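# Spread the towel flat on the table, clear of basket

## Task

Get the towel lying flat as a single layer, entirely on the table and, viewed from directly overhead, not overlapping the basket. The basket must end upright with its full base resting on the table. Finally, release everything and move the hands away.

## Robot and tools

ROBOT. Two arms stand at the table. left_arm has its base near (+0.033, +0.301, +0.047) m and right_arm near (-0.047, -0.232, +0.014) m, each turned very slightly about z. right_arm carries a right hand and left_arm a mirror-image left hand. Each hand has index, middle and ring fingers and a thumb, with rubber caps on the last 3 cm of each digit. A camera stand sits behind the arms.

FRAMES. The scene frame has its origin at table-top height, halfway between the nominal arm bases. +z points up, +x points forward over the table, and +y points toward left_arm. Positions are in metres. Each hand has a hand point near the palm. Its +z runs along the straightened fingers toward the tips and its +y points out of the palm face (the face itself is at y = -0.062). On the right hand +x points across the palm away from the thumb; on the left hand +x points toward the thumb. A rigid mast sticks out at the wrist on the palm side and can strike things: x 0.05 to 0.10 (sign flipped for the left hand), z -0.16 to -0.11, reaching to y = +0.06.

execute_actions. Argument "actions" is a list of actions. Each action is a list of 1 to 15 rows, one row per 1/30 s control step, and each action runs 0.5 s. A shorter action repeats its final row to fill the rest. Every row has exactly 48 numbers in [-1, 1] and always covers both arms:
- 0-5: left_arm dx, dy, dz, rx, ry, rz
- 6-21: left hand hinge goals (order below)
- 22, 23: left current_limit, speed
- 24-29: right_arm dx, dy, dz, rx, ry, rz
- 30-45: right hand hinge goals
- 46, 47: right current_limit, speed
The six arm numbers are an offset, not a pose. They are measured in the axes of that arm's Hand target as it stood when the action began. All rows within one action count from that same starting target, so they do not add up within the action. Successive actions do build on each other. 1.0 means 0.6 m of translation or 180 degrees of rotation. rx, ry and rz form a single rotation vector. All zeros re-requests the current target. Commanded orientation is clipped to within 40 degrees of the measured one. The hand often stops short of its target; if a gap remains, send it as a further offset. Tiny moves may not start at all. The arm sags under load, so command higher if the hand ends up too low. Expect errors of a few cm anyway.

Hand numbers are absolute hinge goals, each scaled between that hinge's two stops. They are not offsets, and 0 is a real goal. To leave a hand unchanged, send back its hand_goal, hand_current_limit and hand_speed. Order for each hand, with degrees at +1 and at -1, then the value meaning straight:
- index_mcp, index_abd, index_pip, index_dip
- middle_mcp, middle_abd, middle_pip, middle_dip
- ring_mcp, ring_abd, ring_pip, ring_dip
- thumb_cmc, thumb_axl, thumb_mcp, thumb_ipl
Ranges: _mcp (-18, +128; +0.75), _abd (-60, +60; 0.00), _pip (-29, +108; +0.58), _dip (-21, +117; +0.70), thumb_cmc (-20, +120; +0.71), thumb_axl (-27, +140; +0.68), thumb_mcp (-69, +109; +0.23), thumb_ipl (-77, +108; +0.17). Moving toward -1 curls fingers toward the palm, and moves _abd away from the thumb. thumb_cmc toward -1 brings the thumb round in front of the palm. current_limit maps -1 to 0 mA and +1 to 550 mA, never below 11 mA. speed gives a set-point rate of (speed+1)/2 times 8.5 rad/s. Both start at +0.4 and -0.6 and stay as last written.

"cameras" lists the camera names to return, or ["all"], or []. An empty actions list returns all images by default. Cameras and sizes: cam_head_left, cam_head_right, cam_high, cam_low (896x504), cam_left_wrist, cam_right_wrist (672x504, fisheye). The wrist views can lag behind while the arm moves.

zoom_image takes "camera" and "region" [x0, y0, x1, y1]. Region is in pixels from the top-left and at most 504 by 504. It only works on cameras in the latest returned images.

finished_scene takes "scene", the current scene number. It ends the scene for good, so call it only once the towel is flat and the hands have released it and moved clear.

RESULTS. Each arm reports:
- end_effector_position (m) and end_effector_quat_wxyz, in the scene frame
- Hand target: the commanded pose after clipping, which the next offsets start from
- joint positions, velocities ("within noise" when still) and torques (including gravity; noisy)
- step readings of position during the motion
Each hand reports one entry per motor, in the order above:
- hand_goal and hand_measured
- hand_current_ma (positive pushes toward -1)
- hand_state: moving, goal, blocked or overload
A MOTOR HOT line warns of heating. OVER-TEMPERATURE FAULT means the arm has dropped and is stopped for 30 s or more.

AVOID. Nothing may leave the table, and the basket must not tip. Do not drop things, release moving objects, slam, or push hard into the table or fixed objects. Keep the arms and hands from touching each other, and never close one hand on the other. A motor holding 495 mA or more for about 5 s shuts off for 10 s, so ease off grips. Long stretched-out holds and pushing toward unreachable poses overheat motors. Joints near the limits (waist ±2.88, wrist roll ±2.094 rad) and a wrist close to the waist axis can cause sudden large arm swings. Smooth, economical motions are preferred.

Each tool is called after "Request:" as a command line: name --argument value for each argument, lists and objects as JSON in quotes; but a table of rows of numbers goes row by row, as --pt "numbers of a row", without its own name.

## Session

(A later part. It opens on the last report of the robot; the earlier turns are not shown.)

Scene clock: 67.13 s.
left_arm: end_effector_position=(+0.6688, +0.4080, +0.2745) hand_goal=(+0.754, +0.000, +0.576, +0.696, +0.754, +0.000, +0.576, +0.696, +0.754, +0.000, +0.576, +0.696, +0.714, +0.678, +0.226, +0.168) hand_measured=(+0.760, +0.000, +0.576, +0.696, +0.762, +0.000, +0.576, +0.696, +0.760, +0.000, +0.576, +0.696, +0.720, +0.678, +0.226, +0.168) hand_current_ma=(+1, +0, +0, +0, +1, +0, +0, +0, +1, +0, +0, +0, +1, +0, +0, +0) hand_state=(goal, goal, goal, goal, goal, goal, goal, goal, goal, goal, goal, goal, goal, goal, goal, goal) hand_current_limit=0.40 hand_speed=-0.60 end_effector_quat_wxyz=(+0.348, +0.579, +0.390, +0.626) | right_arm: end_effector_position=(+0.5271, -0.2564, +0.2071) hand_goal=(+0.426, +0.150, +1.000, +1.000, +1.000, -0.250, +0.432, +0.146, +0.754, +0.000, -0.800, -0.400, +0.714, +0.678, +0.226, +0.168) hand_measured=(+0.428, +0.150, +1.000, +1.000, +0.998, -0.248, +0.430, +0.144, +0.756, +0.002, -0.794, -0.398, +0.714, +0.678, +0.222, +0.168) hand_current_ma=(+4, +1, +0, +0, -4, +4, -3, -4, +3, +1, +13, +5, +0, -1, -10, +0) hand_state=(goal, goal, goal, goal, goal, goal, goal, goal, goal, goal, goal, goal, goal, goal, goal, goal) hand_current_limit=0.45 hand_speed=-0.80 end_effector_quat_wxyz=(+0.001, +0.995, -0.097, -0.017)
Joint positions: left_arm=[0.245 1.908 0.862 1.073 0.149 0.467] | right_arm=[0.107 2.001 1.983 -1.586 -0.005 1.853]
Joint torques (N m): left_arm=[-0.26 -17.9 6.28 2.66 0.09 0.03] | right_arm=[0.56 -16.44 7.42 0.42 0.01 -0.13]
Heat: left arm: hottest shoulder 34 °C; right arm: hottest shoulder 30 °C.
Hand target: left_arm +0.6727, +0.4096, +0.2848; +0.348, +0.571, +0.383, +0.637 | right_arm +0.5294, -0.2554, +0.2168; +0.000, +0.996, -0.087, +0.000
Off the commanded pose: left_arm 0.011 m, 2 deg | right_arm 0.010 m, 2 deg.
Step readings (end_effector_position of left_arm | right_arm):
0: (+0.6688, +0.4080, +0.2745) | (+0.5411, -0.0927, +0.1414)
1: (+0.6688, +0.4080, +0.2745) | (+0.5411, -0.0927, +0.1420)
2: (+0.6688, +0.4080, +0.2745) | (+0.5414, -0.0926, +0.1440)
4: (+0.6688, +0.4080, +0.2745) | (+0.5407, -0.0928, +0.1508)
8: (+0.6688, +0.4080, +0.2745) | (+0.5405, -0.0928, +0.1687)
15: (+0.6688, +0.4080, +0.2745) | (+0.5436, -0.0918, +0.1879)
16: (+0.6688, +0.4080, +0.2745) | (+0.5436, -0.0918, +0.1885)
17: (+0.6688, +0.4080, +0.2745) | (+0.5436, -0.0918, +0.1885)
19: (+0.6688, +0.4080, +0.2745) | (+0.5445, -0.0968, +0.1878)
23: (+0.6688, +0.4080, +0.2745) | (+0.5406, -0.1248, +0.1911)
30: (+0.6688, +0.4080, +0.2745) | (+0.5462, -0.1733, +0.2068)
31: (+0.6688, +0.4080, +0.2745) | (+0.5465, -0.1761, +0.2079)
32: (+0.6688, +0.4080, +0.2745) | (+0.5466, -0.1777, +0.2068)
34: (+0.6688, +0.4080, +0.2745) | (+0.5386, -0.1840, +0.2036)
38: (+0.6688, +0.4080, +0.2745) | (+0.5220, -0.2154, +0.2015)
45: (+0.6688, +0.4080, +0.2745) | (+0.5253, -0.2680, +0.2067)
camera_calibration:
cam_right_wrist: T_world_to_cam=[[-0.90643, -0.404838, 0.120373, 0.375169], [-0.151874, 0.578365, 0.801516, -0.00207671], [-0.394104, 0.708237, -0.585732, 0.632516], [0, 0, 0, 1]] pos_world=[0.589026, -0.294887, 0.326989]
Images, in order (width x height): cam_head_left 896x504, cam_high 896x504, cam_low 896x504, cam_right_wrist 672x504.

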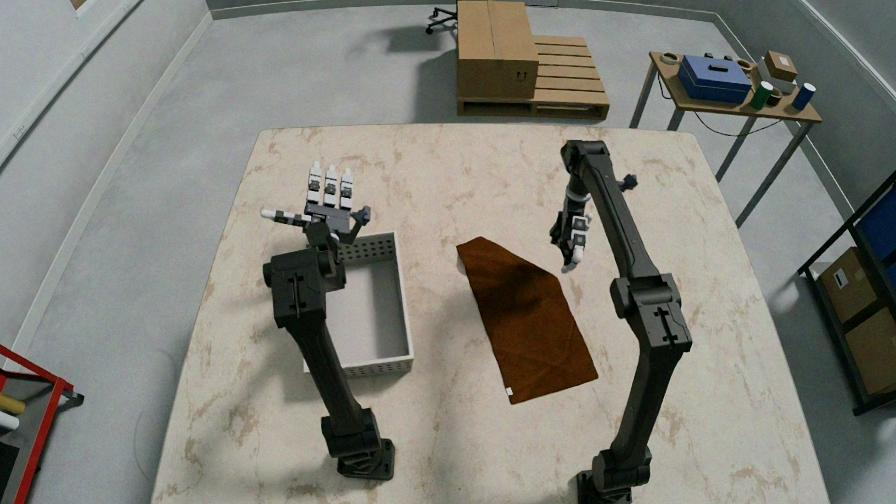

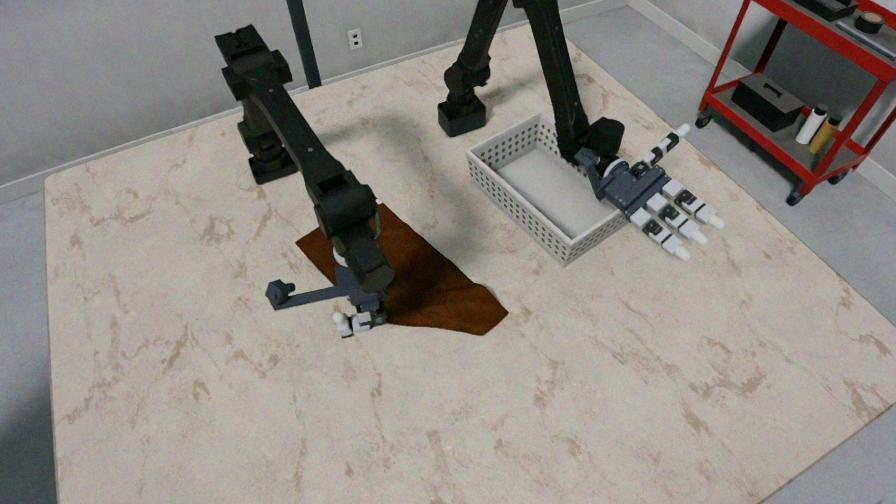

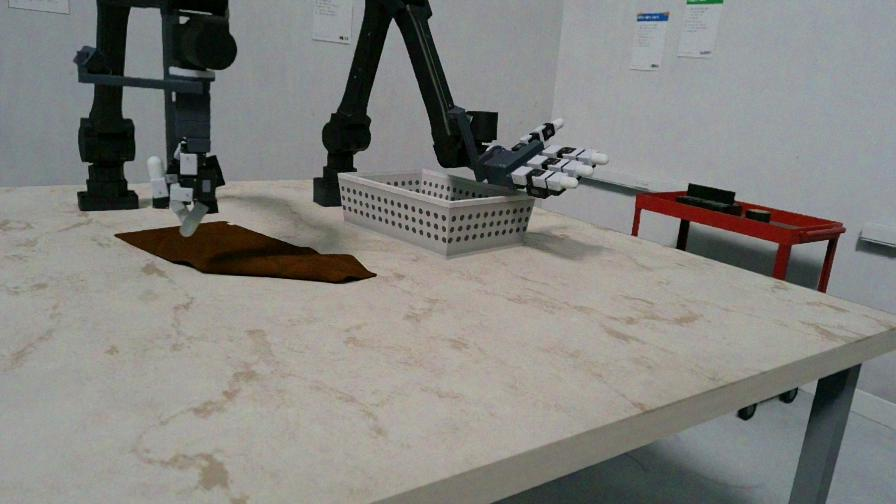

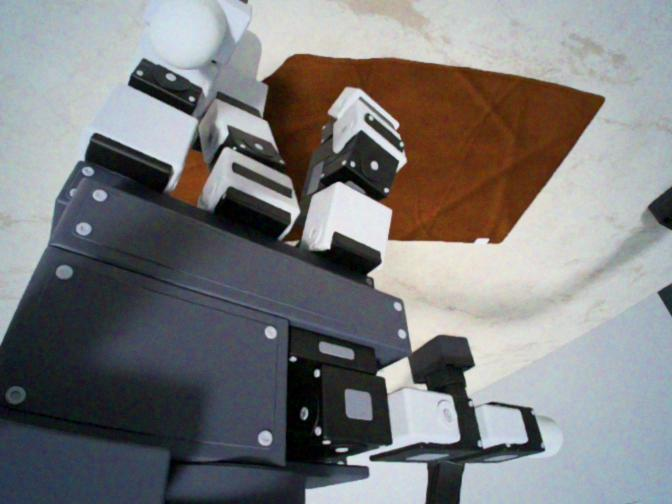

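Request:
zoom_image --camera "cam_head_left" --region '[430, 220, 630, 420]'

Request:
zoom_image --camera "cam_low" --region '[90, 180, 400, 300]'

Request:
zoom_image --camera "cam_high" --region '[270, 170, 530, 350]'

Scaled by 2.520 from the camera's 896x504 image, which has a finer 1280x720 frame.

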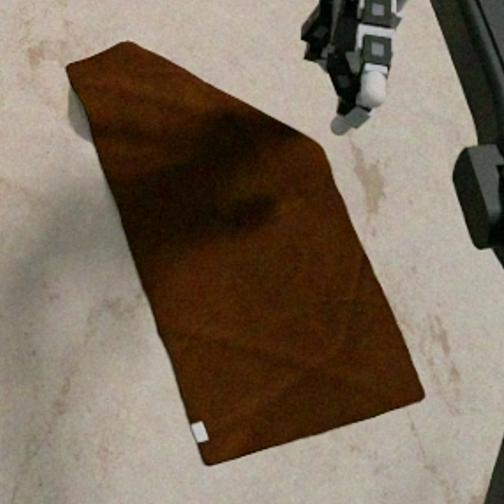

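Scaled by 1.626 from the camera's 896x504 image, which has a finer 1280x720 frame.

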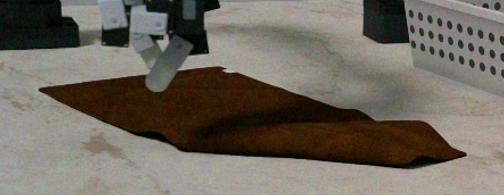

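Scaled by 1.938 from the camera's 896x504 image, which has a finer 1280x720 frame.

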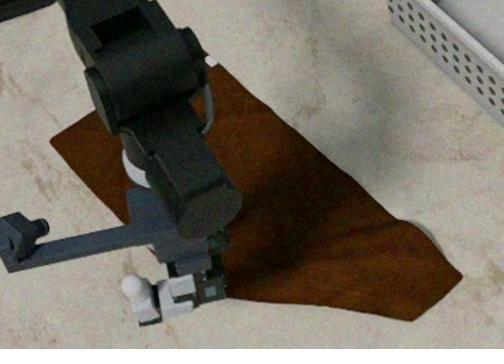

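Request:
execute_actions --actions '[[[0,0,0,0,0,0,0.754,0,0.576,0.696,0.754,0,0.576,0.696,0.754,0,0.576,0.696,0.714,0.678,0.226,0.168,0.4,-0.6,0.01,-0.0568,0,0,0,-0.1417,0.426,0.1,1,1,1,-0.1,0.432,0.146,0.754,0,-0.8,-0.4,0.714,0.678,0.226,0.168,0.45,-0.8]],[[0,0,0,0,0,0,0.754,0,0.576,0.696,0.754,0,0.576,0.696,0.754,0,0.576,0.696,0.714,0.678,0.226,0.168,0.4,-0.6,0.0334,-0.0469,0,0,0,-0.1417,0.426,0.1,1,1,1,-0.1,0.432,0.146,0.754,0,-0.8,-0.4,0.714,0.678,0.226,0.168,0.45,-0.8]],[[0,0,0,0,0,0,0.754,0,0.576,0.696,0.754,0,0.576,0.696,0.754,0,0.576,0.696,0.714,0.678,0.226,0.168,0.4,-0.6,0.0504,-0.028,0,0,0,-0.1417,0.426,0.1,1,1,1,-0.1,0.432,0.146,0.754,0,-0.8,-0.4,0.714,0.678,0.226,0.168,0.45,-0.8]],[[0,0,0,0,0,0,0.754,0,0.576,0.696,0.754,0,0.576,0.696,0.754,0,0.576,0.696,0.714,0.678,0.226,0.168,0.4,-0.6,0.0575,-0.0036,0,0,0,-0.1417,0.426,0.1,1,1,1,-0.1,0.432,0.146,0.754,0,-0.8,-0.4,0.714,0.678,0.226,0.168,0.45,-0.8]],[[0,0,0,0,0,0,0.754,0,0.576,0.696,0.754,0,0.576,0.696,0.754,0,0.576,0.696,0.714,0.678,0.226,0.168,0.4,-0.6,0.0535,0.0215,0,0,0,-0.1417,0.426,0.1,1,1,1,-0.1,0.432,0.146,0.754,0,-0.8,-0.4,0.714,0.678,0.226,0.168,0.45,-0.8]],[[0,0,0,0,0,0,0.754,0,0.576,0.696,0.754,0,0.576,0.696,0.754,0,0.576,0.696,0.714,0.678,0.226,0.168,0.4,-0.6,0.0389,0.0425,0,0,0,-0.1417,0.426,0.1,1,1,1,-0.1,0.432,0.146,0.754,0,-0.8,-0.4,0.714,0.678,0.226,0.168,0.45,-0.8]]]' --cameras '["cam_head_left","cam_head_right","cam_high","cam_low","cam_right_wrist"]'

Scene clock: 75.03 s.
left_arm: end_effector_position=(+0.6688, +0.4080, +0.2745) hand_goal=(+0.754, +0.000, +0.576, +0.696, +0.754, +0.000, +0.576, +0.696, +0.754, +0.000, +0.576, +0.696, +0.714, +0.678, +0.226, +0.168) hand_measured=(+0.760, +0.000, +0.576, +0.696, +0.762, +0.000, +0.576, +0.696, +0.760, +0.000, +0.576, +0.696, +0.720, +0.678, +0.226, +0.168) hand_current_ma=(+1, +0, +0, +0, +1, +0, +0, +0, +1, +0, +0, +0, +1, +0, +0, +0) hand_state=(goal, goal, goal, goal, goal, goal, goal, goal, goal, goal, goal, goal, goal, goal, goal, goal) hand_current_limit=0.40 hand_speed=-0.60 end_effector_quat_wxyz=(+0.348, +0.579, +0.390, +0.626) | right_arm: end_effector_position=(+0.5797, -0.0637, +0.1885) hand_goal=(+0.426, +0.100, +1.000, +1.000, +1.000, -0.100, +0.432, +0.146, +0.754, +0.000, -0.800, -0.400, +0.714, +0.678, +0.226, +0.168) hand_measured=(+0.428, +0.102, +1.000, +1.000, +0.998, -0.102, +0.430, +0.144, +0.754, +0.002, -0.794, -0.398, +0.716, +0.678, +0.222, +0.168) hand_current_ma=(+4, +2, +0, +0, -4, -3, -3, -4, +1, +1, +13, +5, +2, -1, -10, +0) hand_state=(goal, goal, goal, goal, goal, goal, goal, goal, goal, goal, goal, goal, goal, goal, goal, goal) hand_current_limit=0.45 hand_speed=-0.80 end_effector_quat_wxyz=(-0.023, +0.325, +0.945, -0.014)
Joint positions: left_arm=[0.245 1.908 0.862 1.073 0.149 0.467] | right_arm=[0.224 1.882 1.765 -1.508 -0.001 -0.703]
Joint torques (N m): left_arm=[-0.21 -18.02 6.26 2.7 0.09 0.03] | right_arm=[-0.56 -13.04 13.34 -0.47 -0.14 -0.13]
Heat: left arm: hottest shoulder 34 °C; right arm: hottest shoulder 30 °C.
Hand target: left_arm +0.6727, +0.4096, +0.2848; +0.348, +0.571, +0.383, +0.637 | right_arm +0.6001, -0.0603, +0.2169; +0.000, +0.317, +0.949, +0.000
Off the commanded pose: left_arm 0.011 m, 2 deg | right_arm 0.035 m, 3 deg.
Step readings (end_effector_position of left_arm | right_arm):
0: (+0.6688, +0.4080, +0.2745) | (+0.5270, -0.2573, +0.2071)
1: (+0.6688, +0.4080, +0.2745) | (+0.5270, -0.2573, +0.2071)
2: (+0.6688, +0.4080, +0.2745) | (+0.5287, -0.2573, +0.2055)
4: (+0.6688, +0.4080, +0.2745) | (+0.5311, -0.2580, +0.2046)
8: (+0.6688, +0.4080, +0.2745) | (+0.5299, -0.2401, +0.2012)
15: (+0.6688, +0.4080, +0.2745) | (+0.5353, -0.2096, +0.2038)
16: (+0.6688, +0.4080, +0.2745) | (+0.5358, -0.2105, +0.2049)
17: (+0.6688, +0.4080, +0.2745) | (+0.5375, -0.2106, +0.2051)
19: (+0.6688, +0.4080, +0.2745) | (+0.5411, -0.2123, +0.2037)
23: (+0.6688, +0.4080, +0.2745) | (+0.5408, -0.2069, +0.2031)
30: (+0.6688, +0.4080, +0.2745) | (+0.5463, -0.1892, +0.2050)
31: (+0.6688, +0.4080, +0.2745) | (+0.5469, -0.1880, +0.2053)
32: (+0.6688, +0.4080, +0.2745) | (+0.5488, -0.1871, +0.2052)
34: (+0.6688, +0.4080, +0.2745) | (+0.5524, -0.1838, +0.2038)
38: (+0.6688, +0.4080, +0.2745) | (+0.5524, -0.1744, +0.2015)
45: (+0.6688, +0.4080, +0.2745) | (+0.5591, -0.1582, +0.2050)
46: (+0.6688, +0.4080, +0.2745) | (+0.5596, -0.1582, +0.2052)
47: (+0.6688, +0.4080, +0.2745) | (+0.5607, -0.1564, +0.2048)
49: (+0.6688, +0.4080, +0.2745) | (+0.5629, -0.1527, +0.2042)
53: (+0.6688, +0.4080, +0.2745) | (+0.5664, -0.1419, +0.2024)
60: (+0.6688, +0.4080, +0.2745) | (+0.5721, -0.1299, +0.2025)
61: (+0.6688, +0.4080, +0.2745) | (+0.5722, -0.1280, +0.2024)
62: (+0.6688, +0.4080, +0.2745) | (+0.5729, -0.1254, +0.2024)
64: (+0.6688, +0.4080, +0.2745) | (+0.5747, -0.1187, +0.2024)
68: (+0.6688, +0.4080, +0.2745) | (+0.5757, -0.1025, +0.2022)
75: (+0.6688, +0.4080, +0.2745) | (+0.5745, -0.0890, +0.2019)
76: (+0.6688, +0.4080, +0.2745) | (+0.5745, -0.0889, +0.2019)
77: (+0.6688, +0.4080, +0.2745) | (+0.5743, -0.0875, +0.2019)
79: (+0.6688, +0.4080, +0.2745) | (+0.5729, -0.0817, +0.2009)
83: (+0.6688, +0.4080, +0.2745) | (+0.5714, -0.0708, +0.1930)
90: (+0.6688, +0.4080, +0.2745) | (+0.5764, -0.0613, +0.1833)
camera_calibration:
cam_right_wrist: T_world_to_cam=[[0.998036, -0.0501662, 0.0375134, -0.562715], [-0.0599227, -0.590089, 0.805111, -0.219004], [-0.0182531, -0.805778, -0.591936, 0.192677], [0, 0, 0, 1]] pos_world=[0.552003, -0.002206, 0.311484]
Images, in order (width x height): cam_head_left 896x504, cam_head_right 896x504, cam_high 896x504, cam_low 896x504, cam_right_wrist 672x504.

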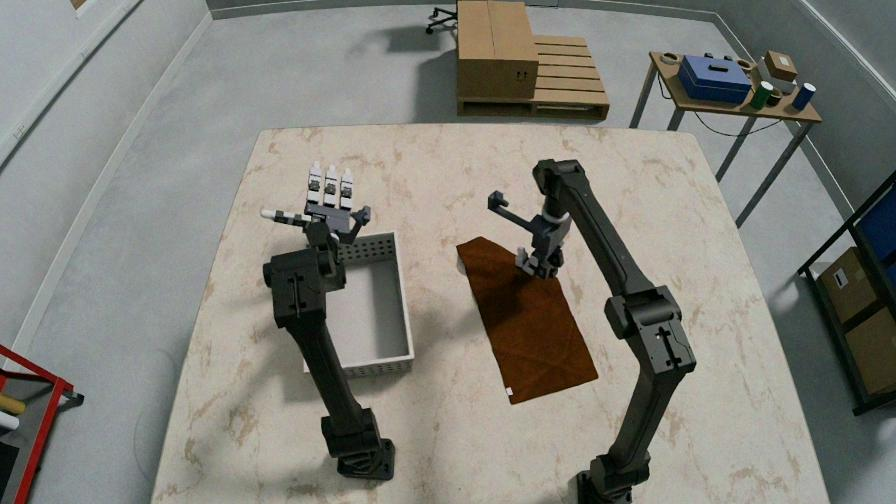

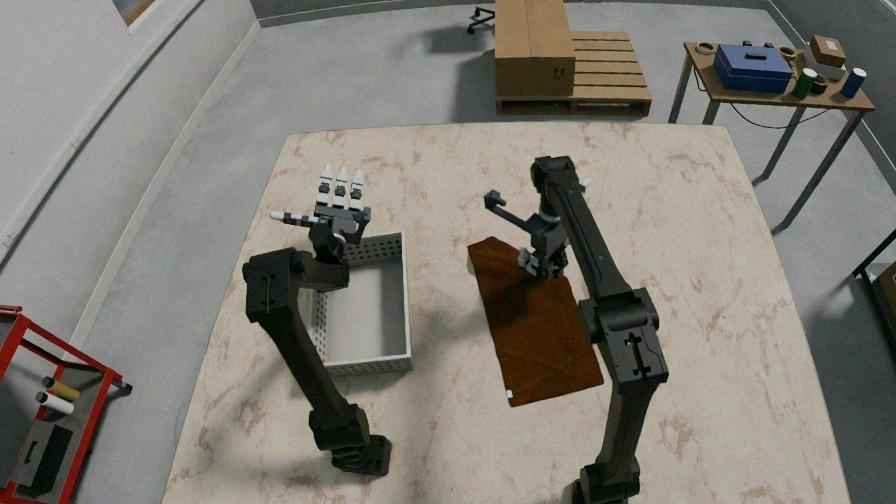

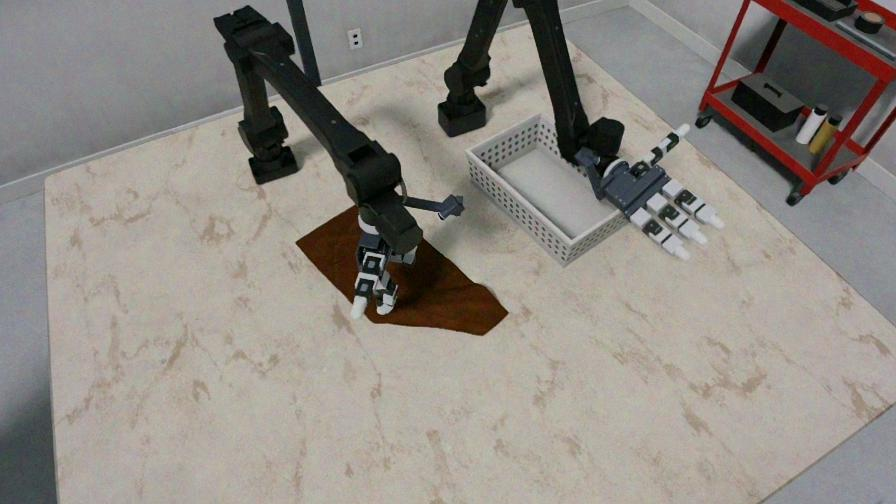

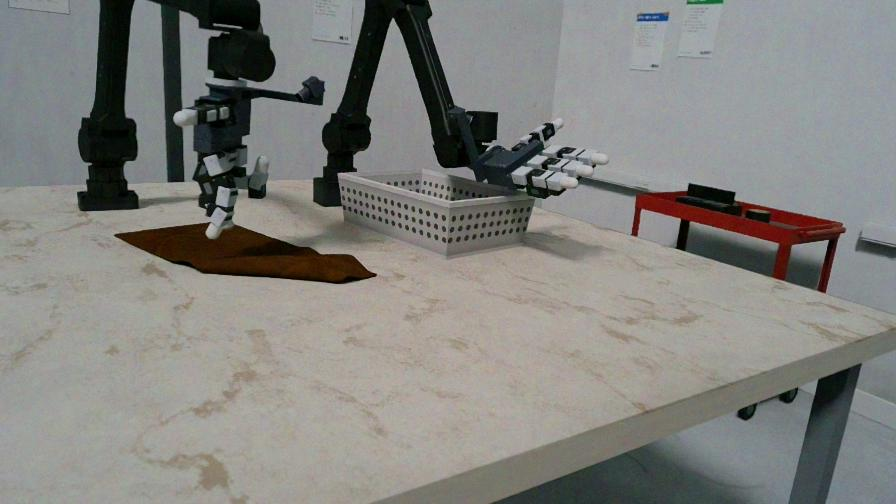

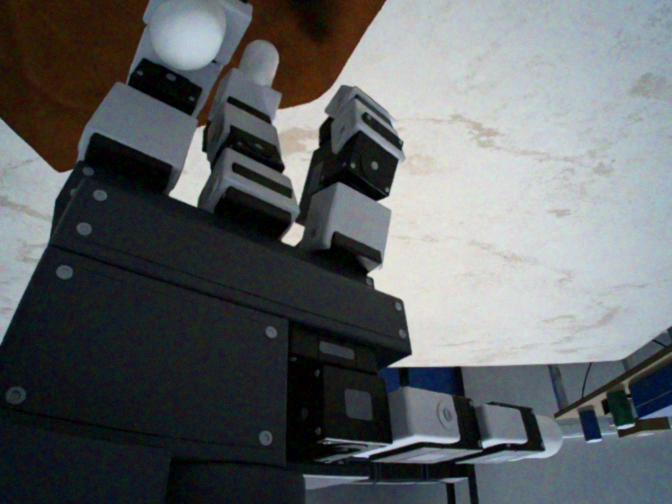

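Request:
execute_actions --actions '[[[0,0,0,0,0,0,0.754,0,0.576,0.696,0.754,0,0.576,0.696,0.754,0,0.576,0.696,0.714,0.678,0.226,0.168,0.4,-0.6,-0.02,0.063,0.02,0,0,0,0.426,0.0,1,1,1,0.0,0.432,0.146,0.754,0,-0.8,-0.4,0.714,0.678,0.226,0.168,0.45,-0.8]],[[0,0,0,0,0,0,0.754,0,0.576,0.696,0.754,0,0.576,0.696,0.754,0,0.576,0.696,0.714,0.678,0.226,0.168,0.4,-0.6,-0.019,0.0625,0.04,0,0,0,0.426,0.0,1,1,1,0.0,0.432,0.146,0.754,0,-0.8,-0.4,0.714,0.678,0.226,0.168,0.45,-0.8]]]' --cameras '["cam_head_left","cam_high","cam_low","cam_right_wrist"]'

Scene clock: 77.27 s.
left_arm: end_effector_position=(+0.6688, +0.4080, +0.2745) hand_goal=(+0.754, +0.000, +0.576, +0.696, +0.754, +0.000, +0.576, +0.696, +0.754, +0.000, +0.576, +0.696, +0.714, +0.678, +0.226, +0.168) hand_measured=(+0.760, +0.000, +0.576, +0.696, +0.762, +0.000, +0.576, +0.696, +0.760, +0.000, +0.576, +0.696, +0.720, +0.678, +0.226, +0.168) hand_current_ma=(+1, +0, +0, +0, +1, +0, +0, +0, +1, +0, +0, +0, +1, +0, +0, +0) hand_state=(goal, goal, goal, goal, goal, goal, goal, goal, goal, goal, goal, goal, goal, goal, goal, goal) hand_current_limit=0.40 hand_speed=-0.60 end_effector_quat_wxyz=(+0.348, +0.579, +0.390, +0.626) | right_arm: end_effector_position=(+0.6446, -0.0182, +0.1508) hand_goal=(+0.426, +0.000, +1.000, +1.000, +1.000, +0.000, +0.432, +0.146, +0.754, +0.000, -0.800, -0.400, +0.714, +0.678, +0.226, +0.168) hand_measured=(+0.428, +0.002, +1.000, +1.000, +0.998, -0.002, +0.430, +0.144, +0.754, +0.002, -0.794, -0.398, +0.716, +0.678, +0.222, +0.168) hand_current_ma=(+3, +3, +0, +0, -5, -2, -3, -4, +1, +1, +13, +5, +2, -1, -10, +0) hand_state=(goal, goal, goal, goal, goal, goal, goal, goal, goal, goal, goal, goal, goal, goal, goal, goal) hand_current_limit=0.45 hand_speed=-0.80 end_effector_quat_wxyz=(-0.027, +0.309, +0.951, -0.013)
Joint positions: left_arm=[0.245 1.908 0.862 1.073 0.149 0.467] | right_arm=[0.267 2.119 2.041 -1.553 -0.007 -0.695]
Joint torques (N m): left_arm=[-0.5 -18.02 6.24 2.7 0.07 0.04] | right_arm=[0.26 -15.74 13.3 -0.5 -0.06 0.16]
Heat: left arm: hottest shoulder 34 °C; right arm: hottest shoulder 30 °C.
Hand target: left_arm +0.6727, +0.4096, +0.2848; +0.348, +0.571, +0.383, +0.637 | right_arm +0.6640, -0.0141, +0.1809; +0.000, +0.317, +0.949, +0.000
Off the commanded pose: left_arm 0.011 m, 2 deg | right_arm 0.036 m, 4 deg.
Step readings (end_effector_position of left_arm | right_arm):
0: (+0.6688, +0.4080, +0.2745) | (+0.5797, -0.0637, +0.1885)
1: (+0.6688, +0.4080, +0.2745) | (+0.5802, -0.0637, +0.1891)
2: (+0.6688, +0.4080, +0.2745) | (+0.5809, -0.0632, +0.1887)
4: (+0.6688, +0.4080, +0.2745) | (+0.5908, -0.0609, +0.1907)
8: (+0.6688, +0.4080, +0.2745) | (+0.6118, -0.0547, +0.1873)
15: (+0.6688, +0.4080, +0.2745) | (+0.6127, -0.0499, +0.1702)
16: (+0.6688, +0.4080, +0.2745) | (+0.6124, -0.0487, +0.1698)
17: (+0.6688, +0.4080, +0.2745) | (+0.6136, -0.0473, +0.1694)
19: (+0.6688, +0.4080, +0.2745) | (+0.6232, -0.0433, +0.1706)
23: (+0.6688, +0.4080, +0.2745) | (+0.6402, -0.0334, +0.1660)
30: (+0.6688, +0.4080, +0.2745) | (+0.6420, -0.0195, +0.1469)
camera_calibration:
cam_right_wrist: T_world_to_cam=[[0.99943, -0.0153684, 0.0300488, -0.622917], [-0.0332929, -0.595088, 0.80297, -0.174736], [0.00554132, -0.803513, -0.595261, 0.19348], [0, 0, 0, 1]] pos_world=[0.615673, 0.041907, 0.274197]
Images, in order (width x height): cam_head_left 896x504, cam_high 896x504, cam_low 896x504, cam_right_wrist 672x504.

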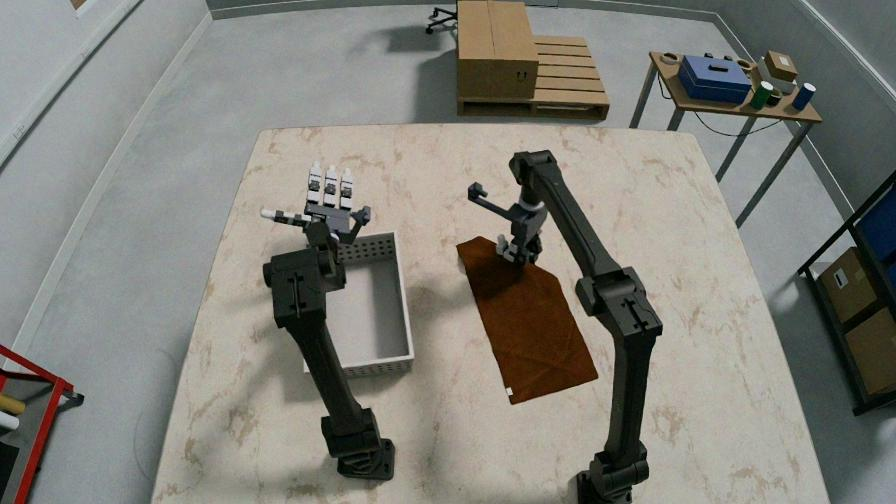

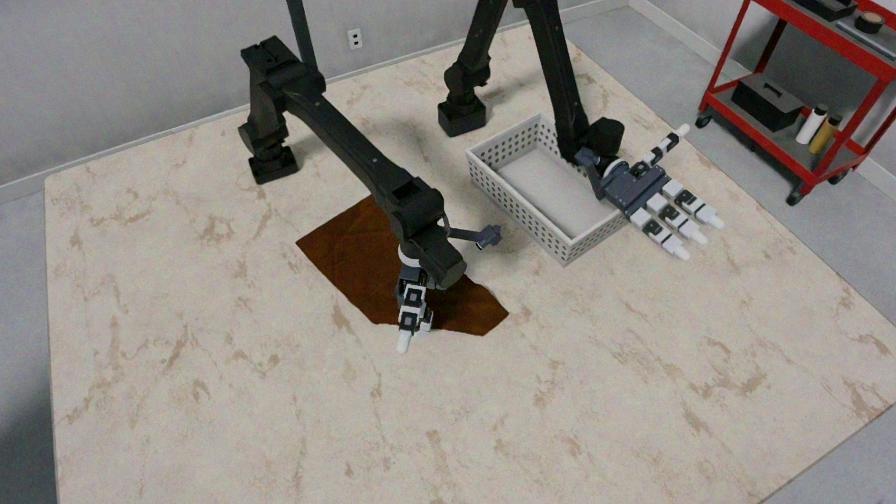

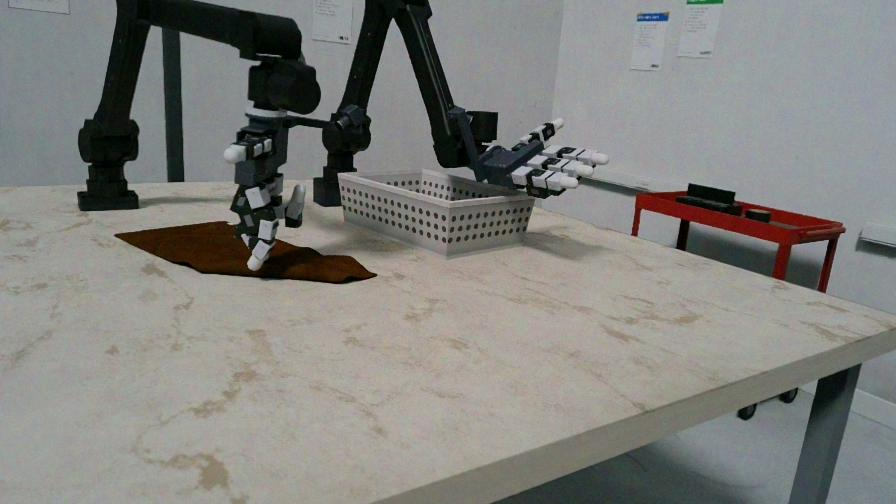

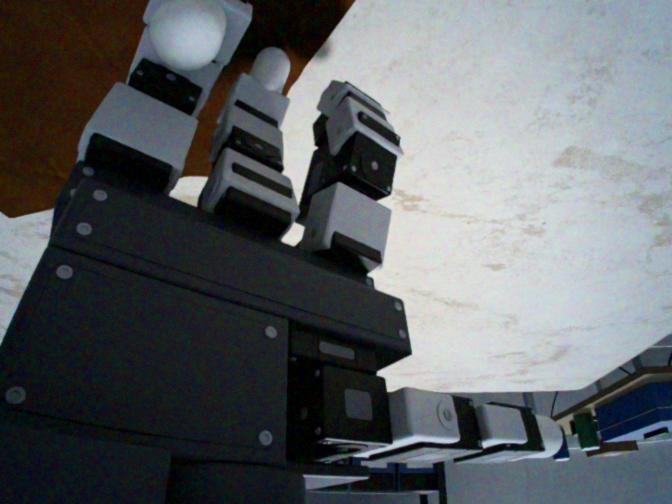

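Request:
zoom_image --camera "cam_head_left" --region '[440, 220, 580, 320]'

Request:
zoom_image --camera "cam_low" --region '[180, 180, 400, 300]'

Request:
zoom_image --camera "cam_high" --region '[340, 250, 530, 360]'

Request:
zoom_image --camera "cam_right_wrist" --region '[60, 0, 480, 280]'

Scaled by 3.600 from the camera's 896x504 image, which has a finer 1280x720 frame.

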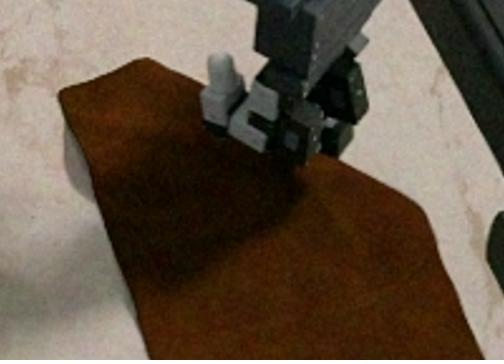

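Scaled by 2.291 from the camera's 896x504 image, which has a finer 1280x720 frame.

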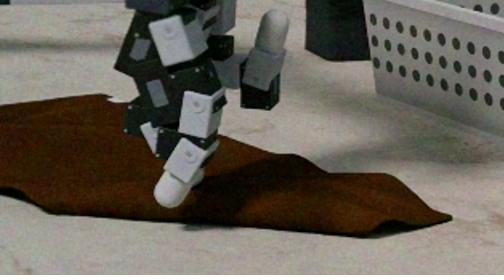

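Scaled by 2.653 from the camera's 896x504 image, which has a finer 1280x720 frame.

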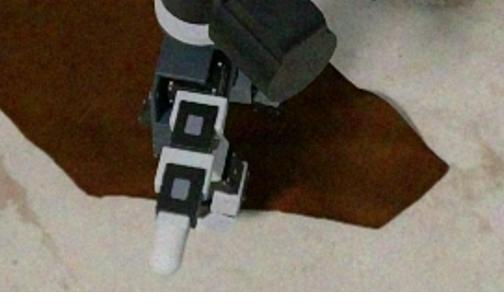

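Scaled by 1.200 from the camera's 672x504 image, which has a finer 960x720 frame.

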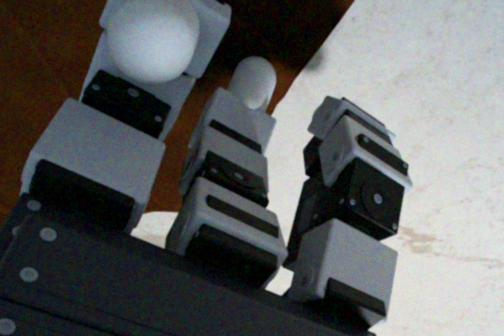

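Request:
execute_actions --actions '[[[0,0,0,0,0,0,0.754,0,0.576,0.696,0.754,0,0.576,0.696,0.754,0,0.576,0.696,0.714,0.678,0.226,0.168,0.4,-0.6,0.0133,0,0.03,0,0,0,0.426,0.0,1,1,1,0.0,0.432,0.146,0.754,0,-0.8,-0.4,0.714,0.678,0.226,0.168,0.45,-0.8]]]' --cameras '["cam_head_left","cam_low","cam_right_wrist","cam_high"]'

Scene clock: 79.43 s.
left_arm: end_effector_position=(+0.6688, +0.4080, +0.2745) hand_goal=(+0.754, +0.000, +0.576, +0.696, +0.754, +0.000, +0.576, +0.696, +0.754, +0.000, +0.576, +0.696, +0.714, +0.678, +0.226, +0.168) hand_measured=(+0.760, +0.000, +0.576, +0.696, +0.762, +0.000, +0.576, +0.696, +0.760, +0.000, +0.576, +0.696, +0.720, +0.678, +0.226, +0.168) hand_current_ma=(+1, +0, +0, +0, +1, +0, +0, +0, +1, +0, +0, +0, +1, +0, +0, +0) hand_state=(goal, goal, goal, goal, goal, goal, goal, goal, goal, goal, goal, goal, goal, goal, goal, goal) hand_current_limit=0.40 hand_speed=-0.60 end_effector_quat_wxyz=(+0.348, +0.579, +0.390, +0.626) | right_arm: end_effector_position=(+0.6511, -0.0184, +0.1523) hand_goal=(+0.426, +0.000, +1.000, +1.000, +1.000, +0.000, +0.432, +0.146, +0.754, +0.000, -0.800, -0.400, +0.714, +0.678, +0.226, +0.168) hand_measured=(+0.428, +0.002, +1.000, +1.000, +0.998, -0.002, +0.430, +0.144, +0.754, +0.002, -0.794, -0.398, +0.716, +0.678, +0.222, +0.168) hand_current_ma=(+3, +3, +0, +0, -5, -2, -3, -4, +1, +1, +13, +5, +2, -1, -10, +0) hand_state=(goal, goal, goal, goal, goal, goal, goal, goal, goal, goal, goal, goal, goal, goal, goal, goal) hand_current_limit=0.45 hand_speed=-0.80 end_effector_quat_wxyz=(-0.018, +0.314, +0.949, -0.007)
Joint positions: left_arm=[0.245 1.908 0.862 1.073 0.149 0.467] | right_arm=[0.265 2.119 2.041 -1.53 -0.007 -0.686]
Joint torques (N m): left_arm=[-0.03 -17.9 6.3 2.76 0.1 0.02] | right_arm=[0.91 -16.44 9.06 0.7 -0.04 0.14]
Heat: left arm: hottest shoulder 34 °C; right arm: hottest shoulder 30 °C.
Hand target: left_arm +0.6727, +0.4096, +0.2848; +0.348, +0.571, +0.383, +0.637 | right_arm +0.6576, -0.0093, +0.1629; +0.000, +0.317, +0.949, +0.000
Off the commanded pose: left_arm 0.011 m, 2 deg | right_arm 0.015 m, 2 deg.
Step readings (end_effector_position of left_arm | right_arm):
0: (+0.6688, +0.4080, +0.2745) | (+0.6450, -0.0192, +0.1508)
1: (+0.6688, +0.4080, +0.2745) | (+0.6450, -0.0192, +0.1508)
2: (+0.6688, +0.4080, +0.2745) | (+0.6450, -0.0192, +0.1508)
4: (+0.6688, +0.4080, +0.2745) | (+0.6459, -0.0192, +0.1510)
8: (+0.6688, +0.4080, +0.2745) | (+0.6494, -0.0186, +0.1519)
15: (+0.6688, +0.4080, +0.2745) | (+0.6511, -0.0184, +0.1523)
camera_calibration:
cam_right_wrist: T_world_to_cam=[[0.998283, -0.0263236, 0.0523209, -0.632293], [-0.0576579, -0.5987, 0.798895, -0.159549], [0.0102947, -0.800541, -0.59919, 0.191716], [0, 0, 0, 1]] pos_world=[0.620035, 0.0413104, 0.27542]
Images, in order (width x height): cam_head_left 896x504, cam_high 896x504, cam_low 896x504, cam_right_wrist 672x504.

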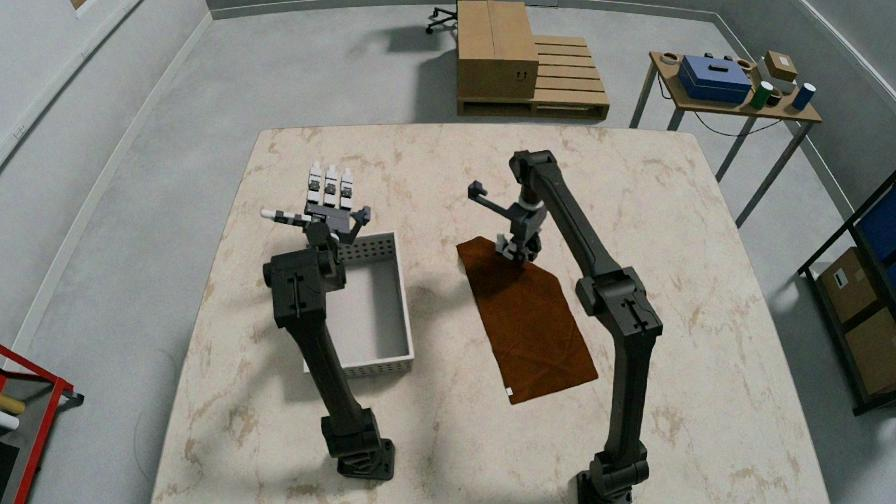

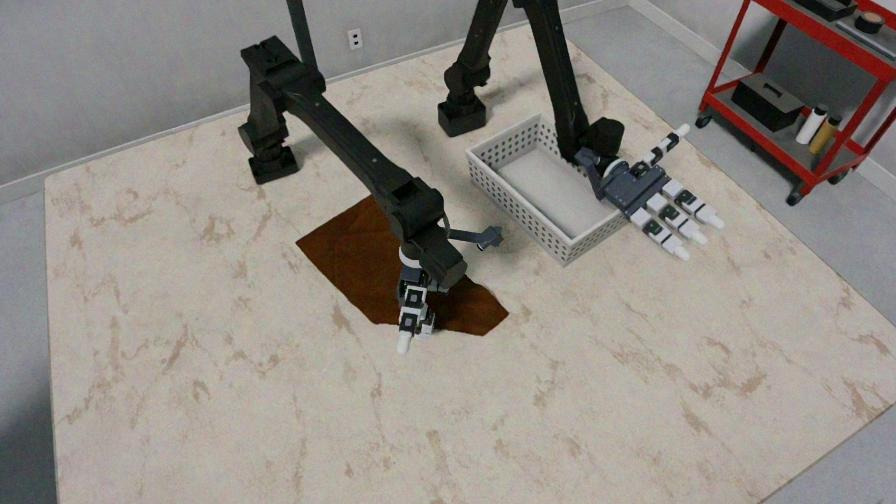

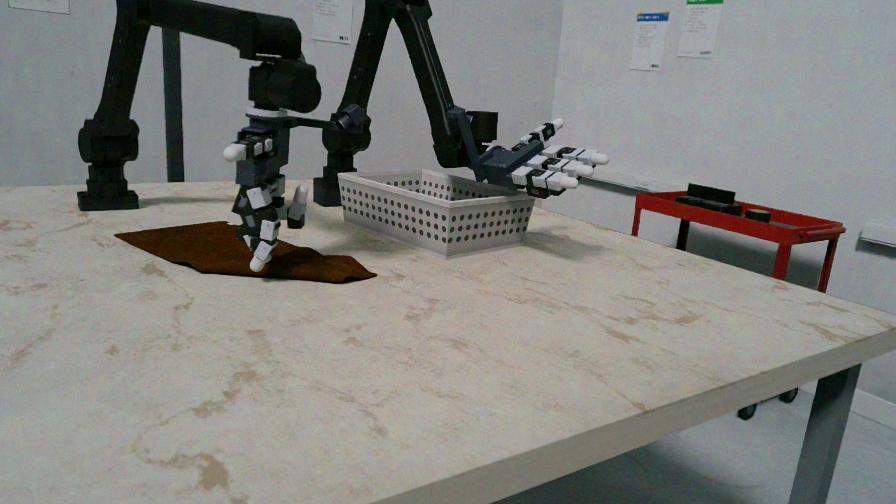

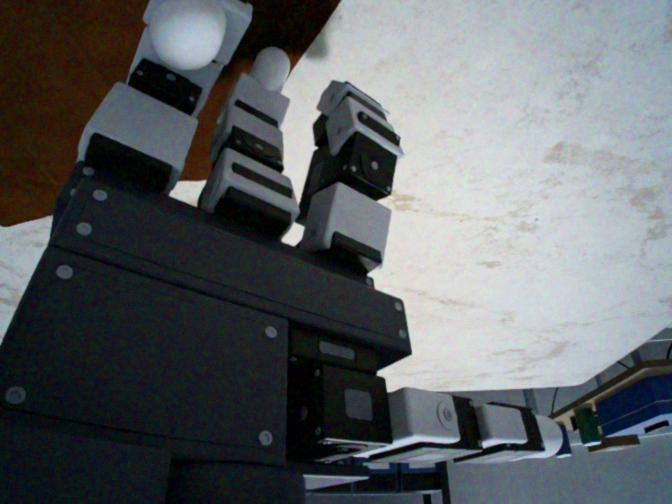

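Request:
execute_actions --actions '[[[0,0,0,0,0,0,0.754,0,0.576,0.696,0.754,0,0.576,0.696,0.754,0,0.576,0.696,0.714,0.678,0.226,0.168,0.4,-0.6,0.025,0,0.032,0,0,0,0.426,0.0,1,1,1,0.0,0.432,0.146,0.754,0,-0.8,-0.4,0.714,0.678,0.226,0.168,0.45,-0.8]]]' --cameras '["cam_low","cam_right_wrist","cam_high"]'

Request:
zoom_image --camera "cam_low" --region '[180, 180, 400, 300]'

Request:
zoom_image --camera "cam_high" --region '[340, 250, 530, 360]'

Request:
zoom_image --camera "cam_right_wrist" --region '[60, 0, 480, 280]'

Scene clock: 82.17 s.
left_arm: end_effector_position=(+0.6688, +0.4080, +0.2745) hand_goal=(+0.754, +0.000, +0.576, +0.696, +0.754, +0.000, +0.576, +0.696, +0.754, +0.000, +0.576, +0.696, +0.714, +0.678, +0.226, +0.168) hand_measured=(+0.760, +0.000, +0.576, +0.696, +0.762, +0.000, +0.576, +0.696, +0.760, +0.000, +0.576, +0.696, +0.720, +0.678, +0.226, +0.168) hand_current_ma=(+1, +0, +0, +0, +1, +0, +0, +0, +1, +0, +0, +0, +1, +0, +0, +0) hand_state=(goal, goal, goal, goal, goal, goal, goal, goal, goal, goal, goal, goal, goal, goal, goal, goal) hand_current_limit=0.40 hand_speed=-0.60 end_effector_quat_wxyz=(+0.348, +0.579, +0.390, +0.626) | right_arm: end_effector_position=(+0.6462, -0.0102, +0.1345) hand_goal=(+0.426, +0.000, +1.000, +1.000, +1.000, +0.000, +0.432, +0.146, +0.754, +0.000, -0.800, -0.400, +0.714, +0.678, +0.226, +0.168) hand_measured=(+0.428, +0.002, +1.000, +1.000, +0.998, +0.006, +0.430, +0.144, +0.754, +0.002, -0.794, -0.398, +0.716, +0.678, +0.222, +0.168) hand_current_ma=(+3, +3, +0, +0, -2, +9, -3, -4, +1, +1, +13, +5, +2, -1, -10, +0) hand_state=(goal, goal, goal, goal, goal, goal, goal, goal, goal, goal, goal, goal, goal, goal, goal, goal) hand_current_limit=0.45 hand_speed=-0.80 end_effector_quat_wxyz=(-0.010, +0.315, +0.949, -0.008)
Joint positions: left_arm=[0.245 1.908 0.862 1.073 0.149 0.467] | right_arm=[0.282 2.109 1.975 -1.464 0.003 -0.668]
Joint torques (N m): left_arm=[-0.44 -17.79 6.31 2.7 0.09 0.04] | right_arm=[0.85 -17.03 7.43 0.69 -0.09 0.16]
Heat: left arm: hottest shoulder 34 °C; right arm: hottest shoulder 30 °C.
Hand target: left_arm +0.6727, +0.4096, +0.2848; +0.348, +0.571, +0.383, +0.637 | right_arm +0.6457, -0.0003, +0.1437; +0.000, +0.317, +0.949, +0.000
Off the commanded pose: left_arm 0.011 m, 2 deg | right_arm 0.014 m, 2 deg.
Step readings (end_effector_position of left_arm | right_arm):
0: (+0.6688, +0.4080, +0.2745) | (+0.6511, -0.0184, +0.1523)
1: (+0.6688, +0.4080, +0.2745) | (+0.6511, -0.0184, +0.1523)
2: (+0.6688, +0.4080, +0.2745) | (+0.6518, -0.0184, +0.1513)
4: (+0.6688, +0.4080, +0.2745) | (+0.6528, -0.0181, +0.1490)
8: (+0.6688, +0.4080, +0.2745) | (+0.6469, -0.0143, +0.1344)
15: (+0.6688, +0.4080, +0.2745) | (+0.6465, -0.0097, +0.1356)
camera_calibration:
cam_right_wrist: T_world_to_cam=[[0.997496, -0.027125, 0.0653205, -0.627524], [-0.0686567, -0.593236, 0.802096, -0.133945], [0.0169936, -0.804572, -0.593612, 0.182564], [0, 0, 0, 1]] pos_world=[0.613653, 0.0504027, 0.256799]
Images, in order (width x height): cam_high 896x504, cam_low 896x504, cam_right_wrist 672x504.

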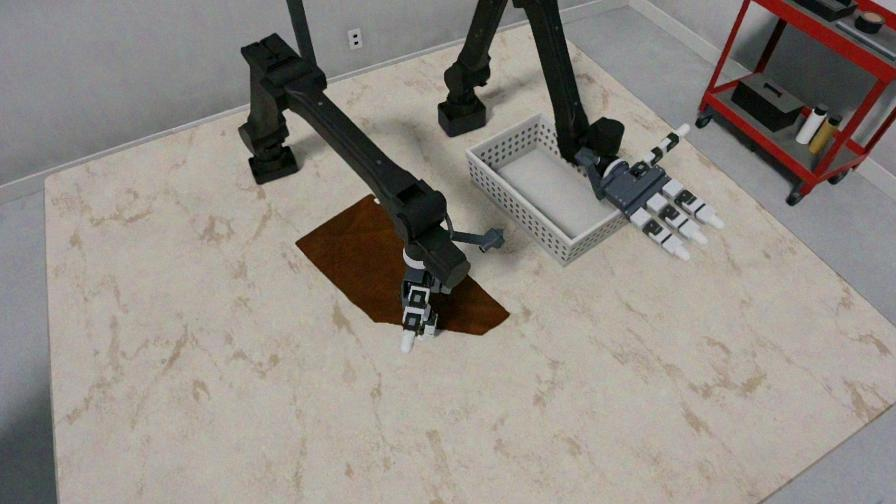

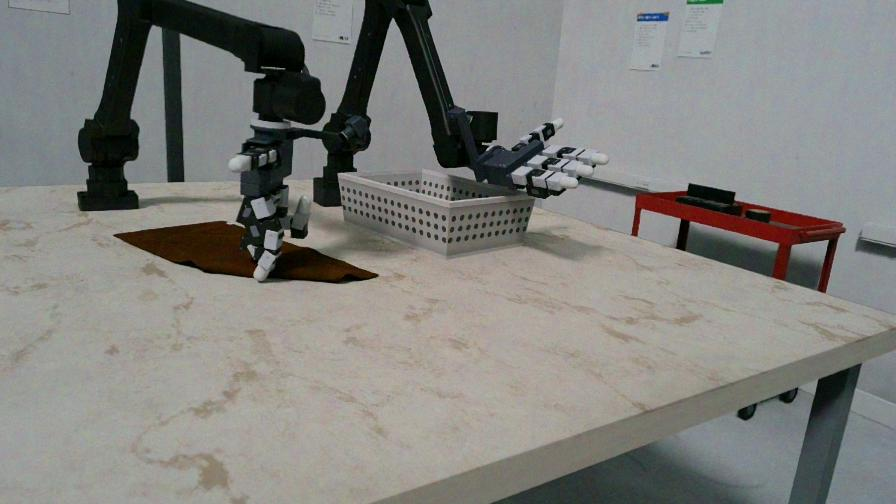

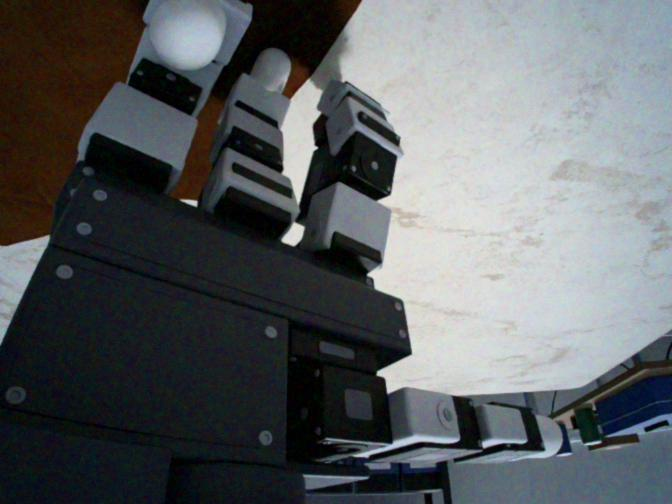

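Scaled by 2.291 from the camera's 896x504 image, which has a finer 1280x720 frame.

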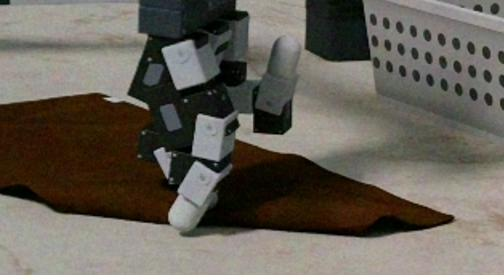

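Scaled by 2.653 from the camera's 896x504 image, which has a finer 1280x720 frame.

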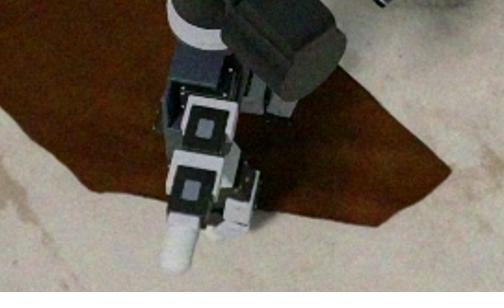

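Scaled by 1.200 from the camera's 672x504 image, which has a finer 960x720 frame.

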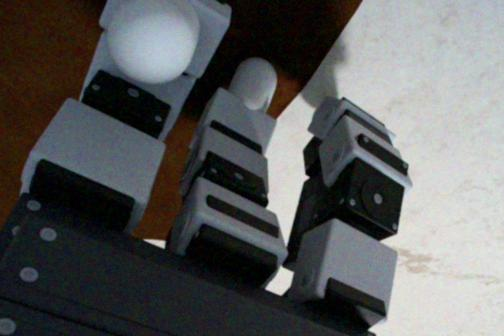

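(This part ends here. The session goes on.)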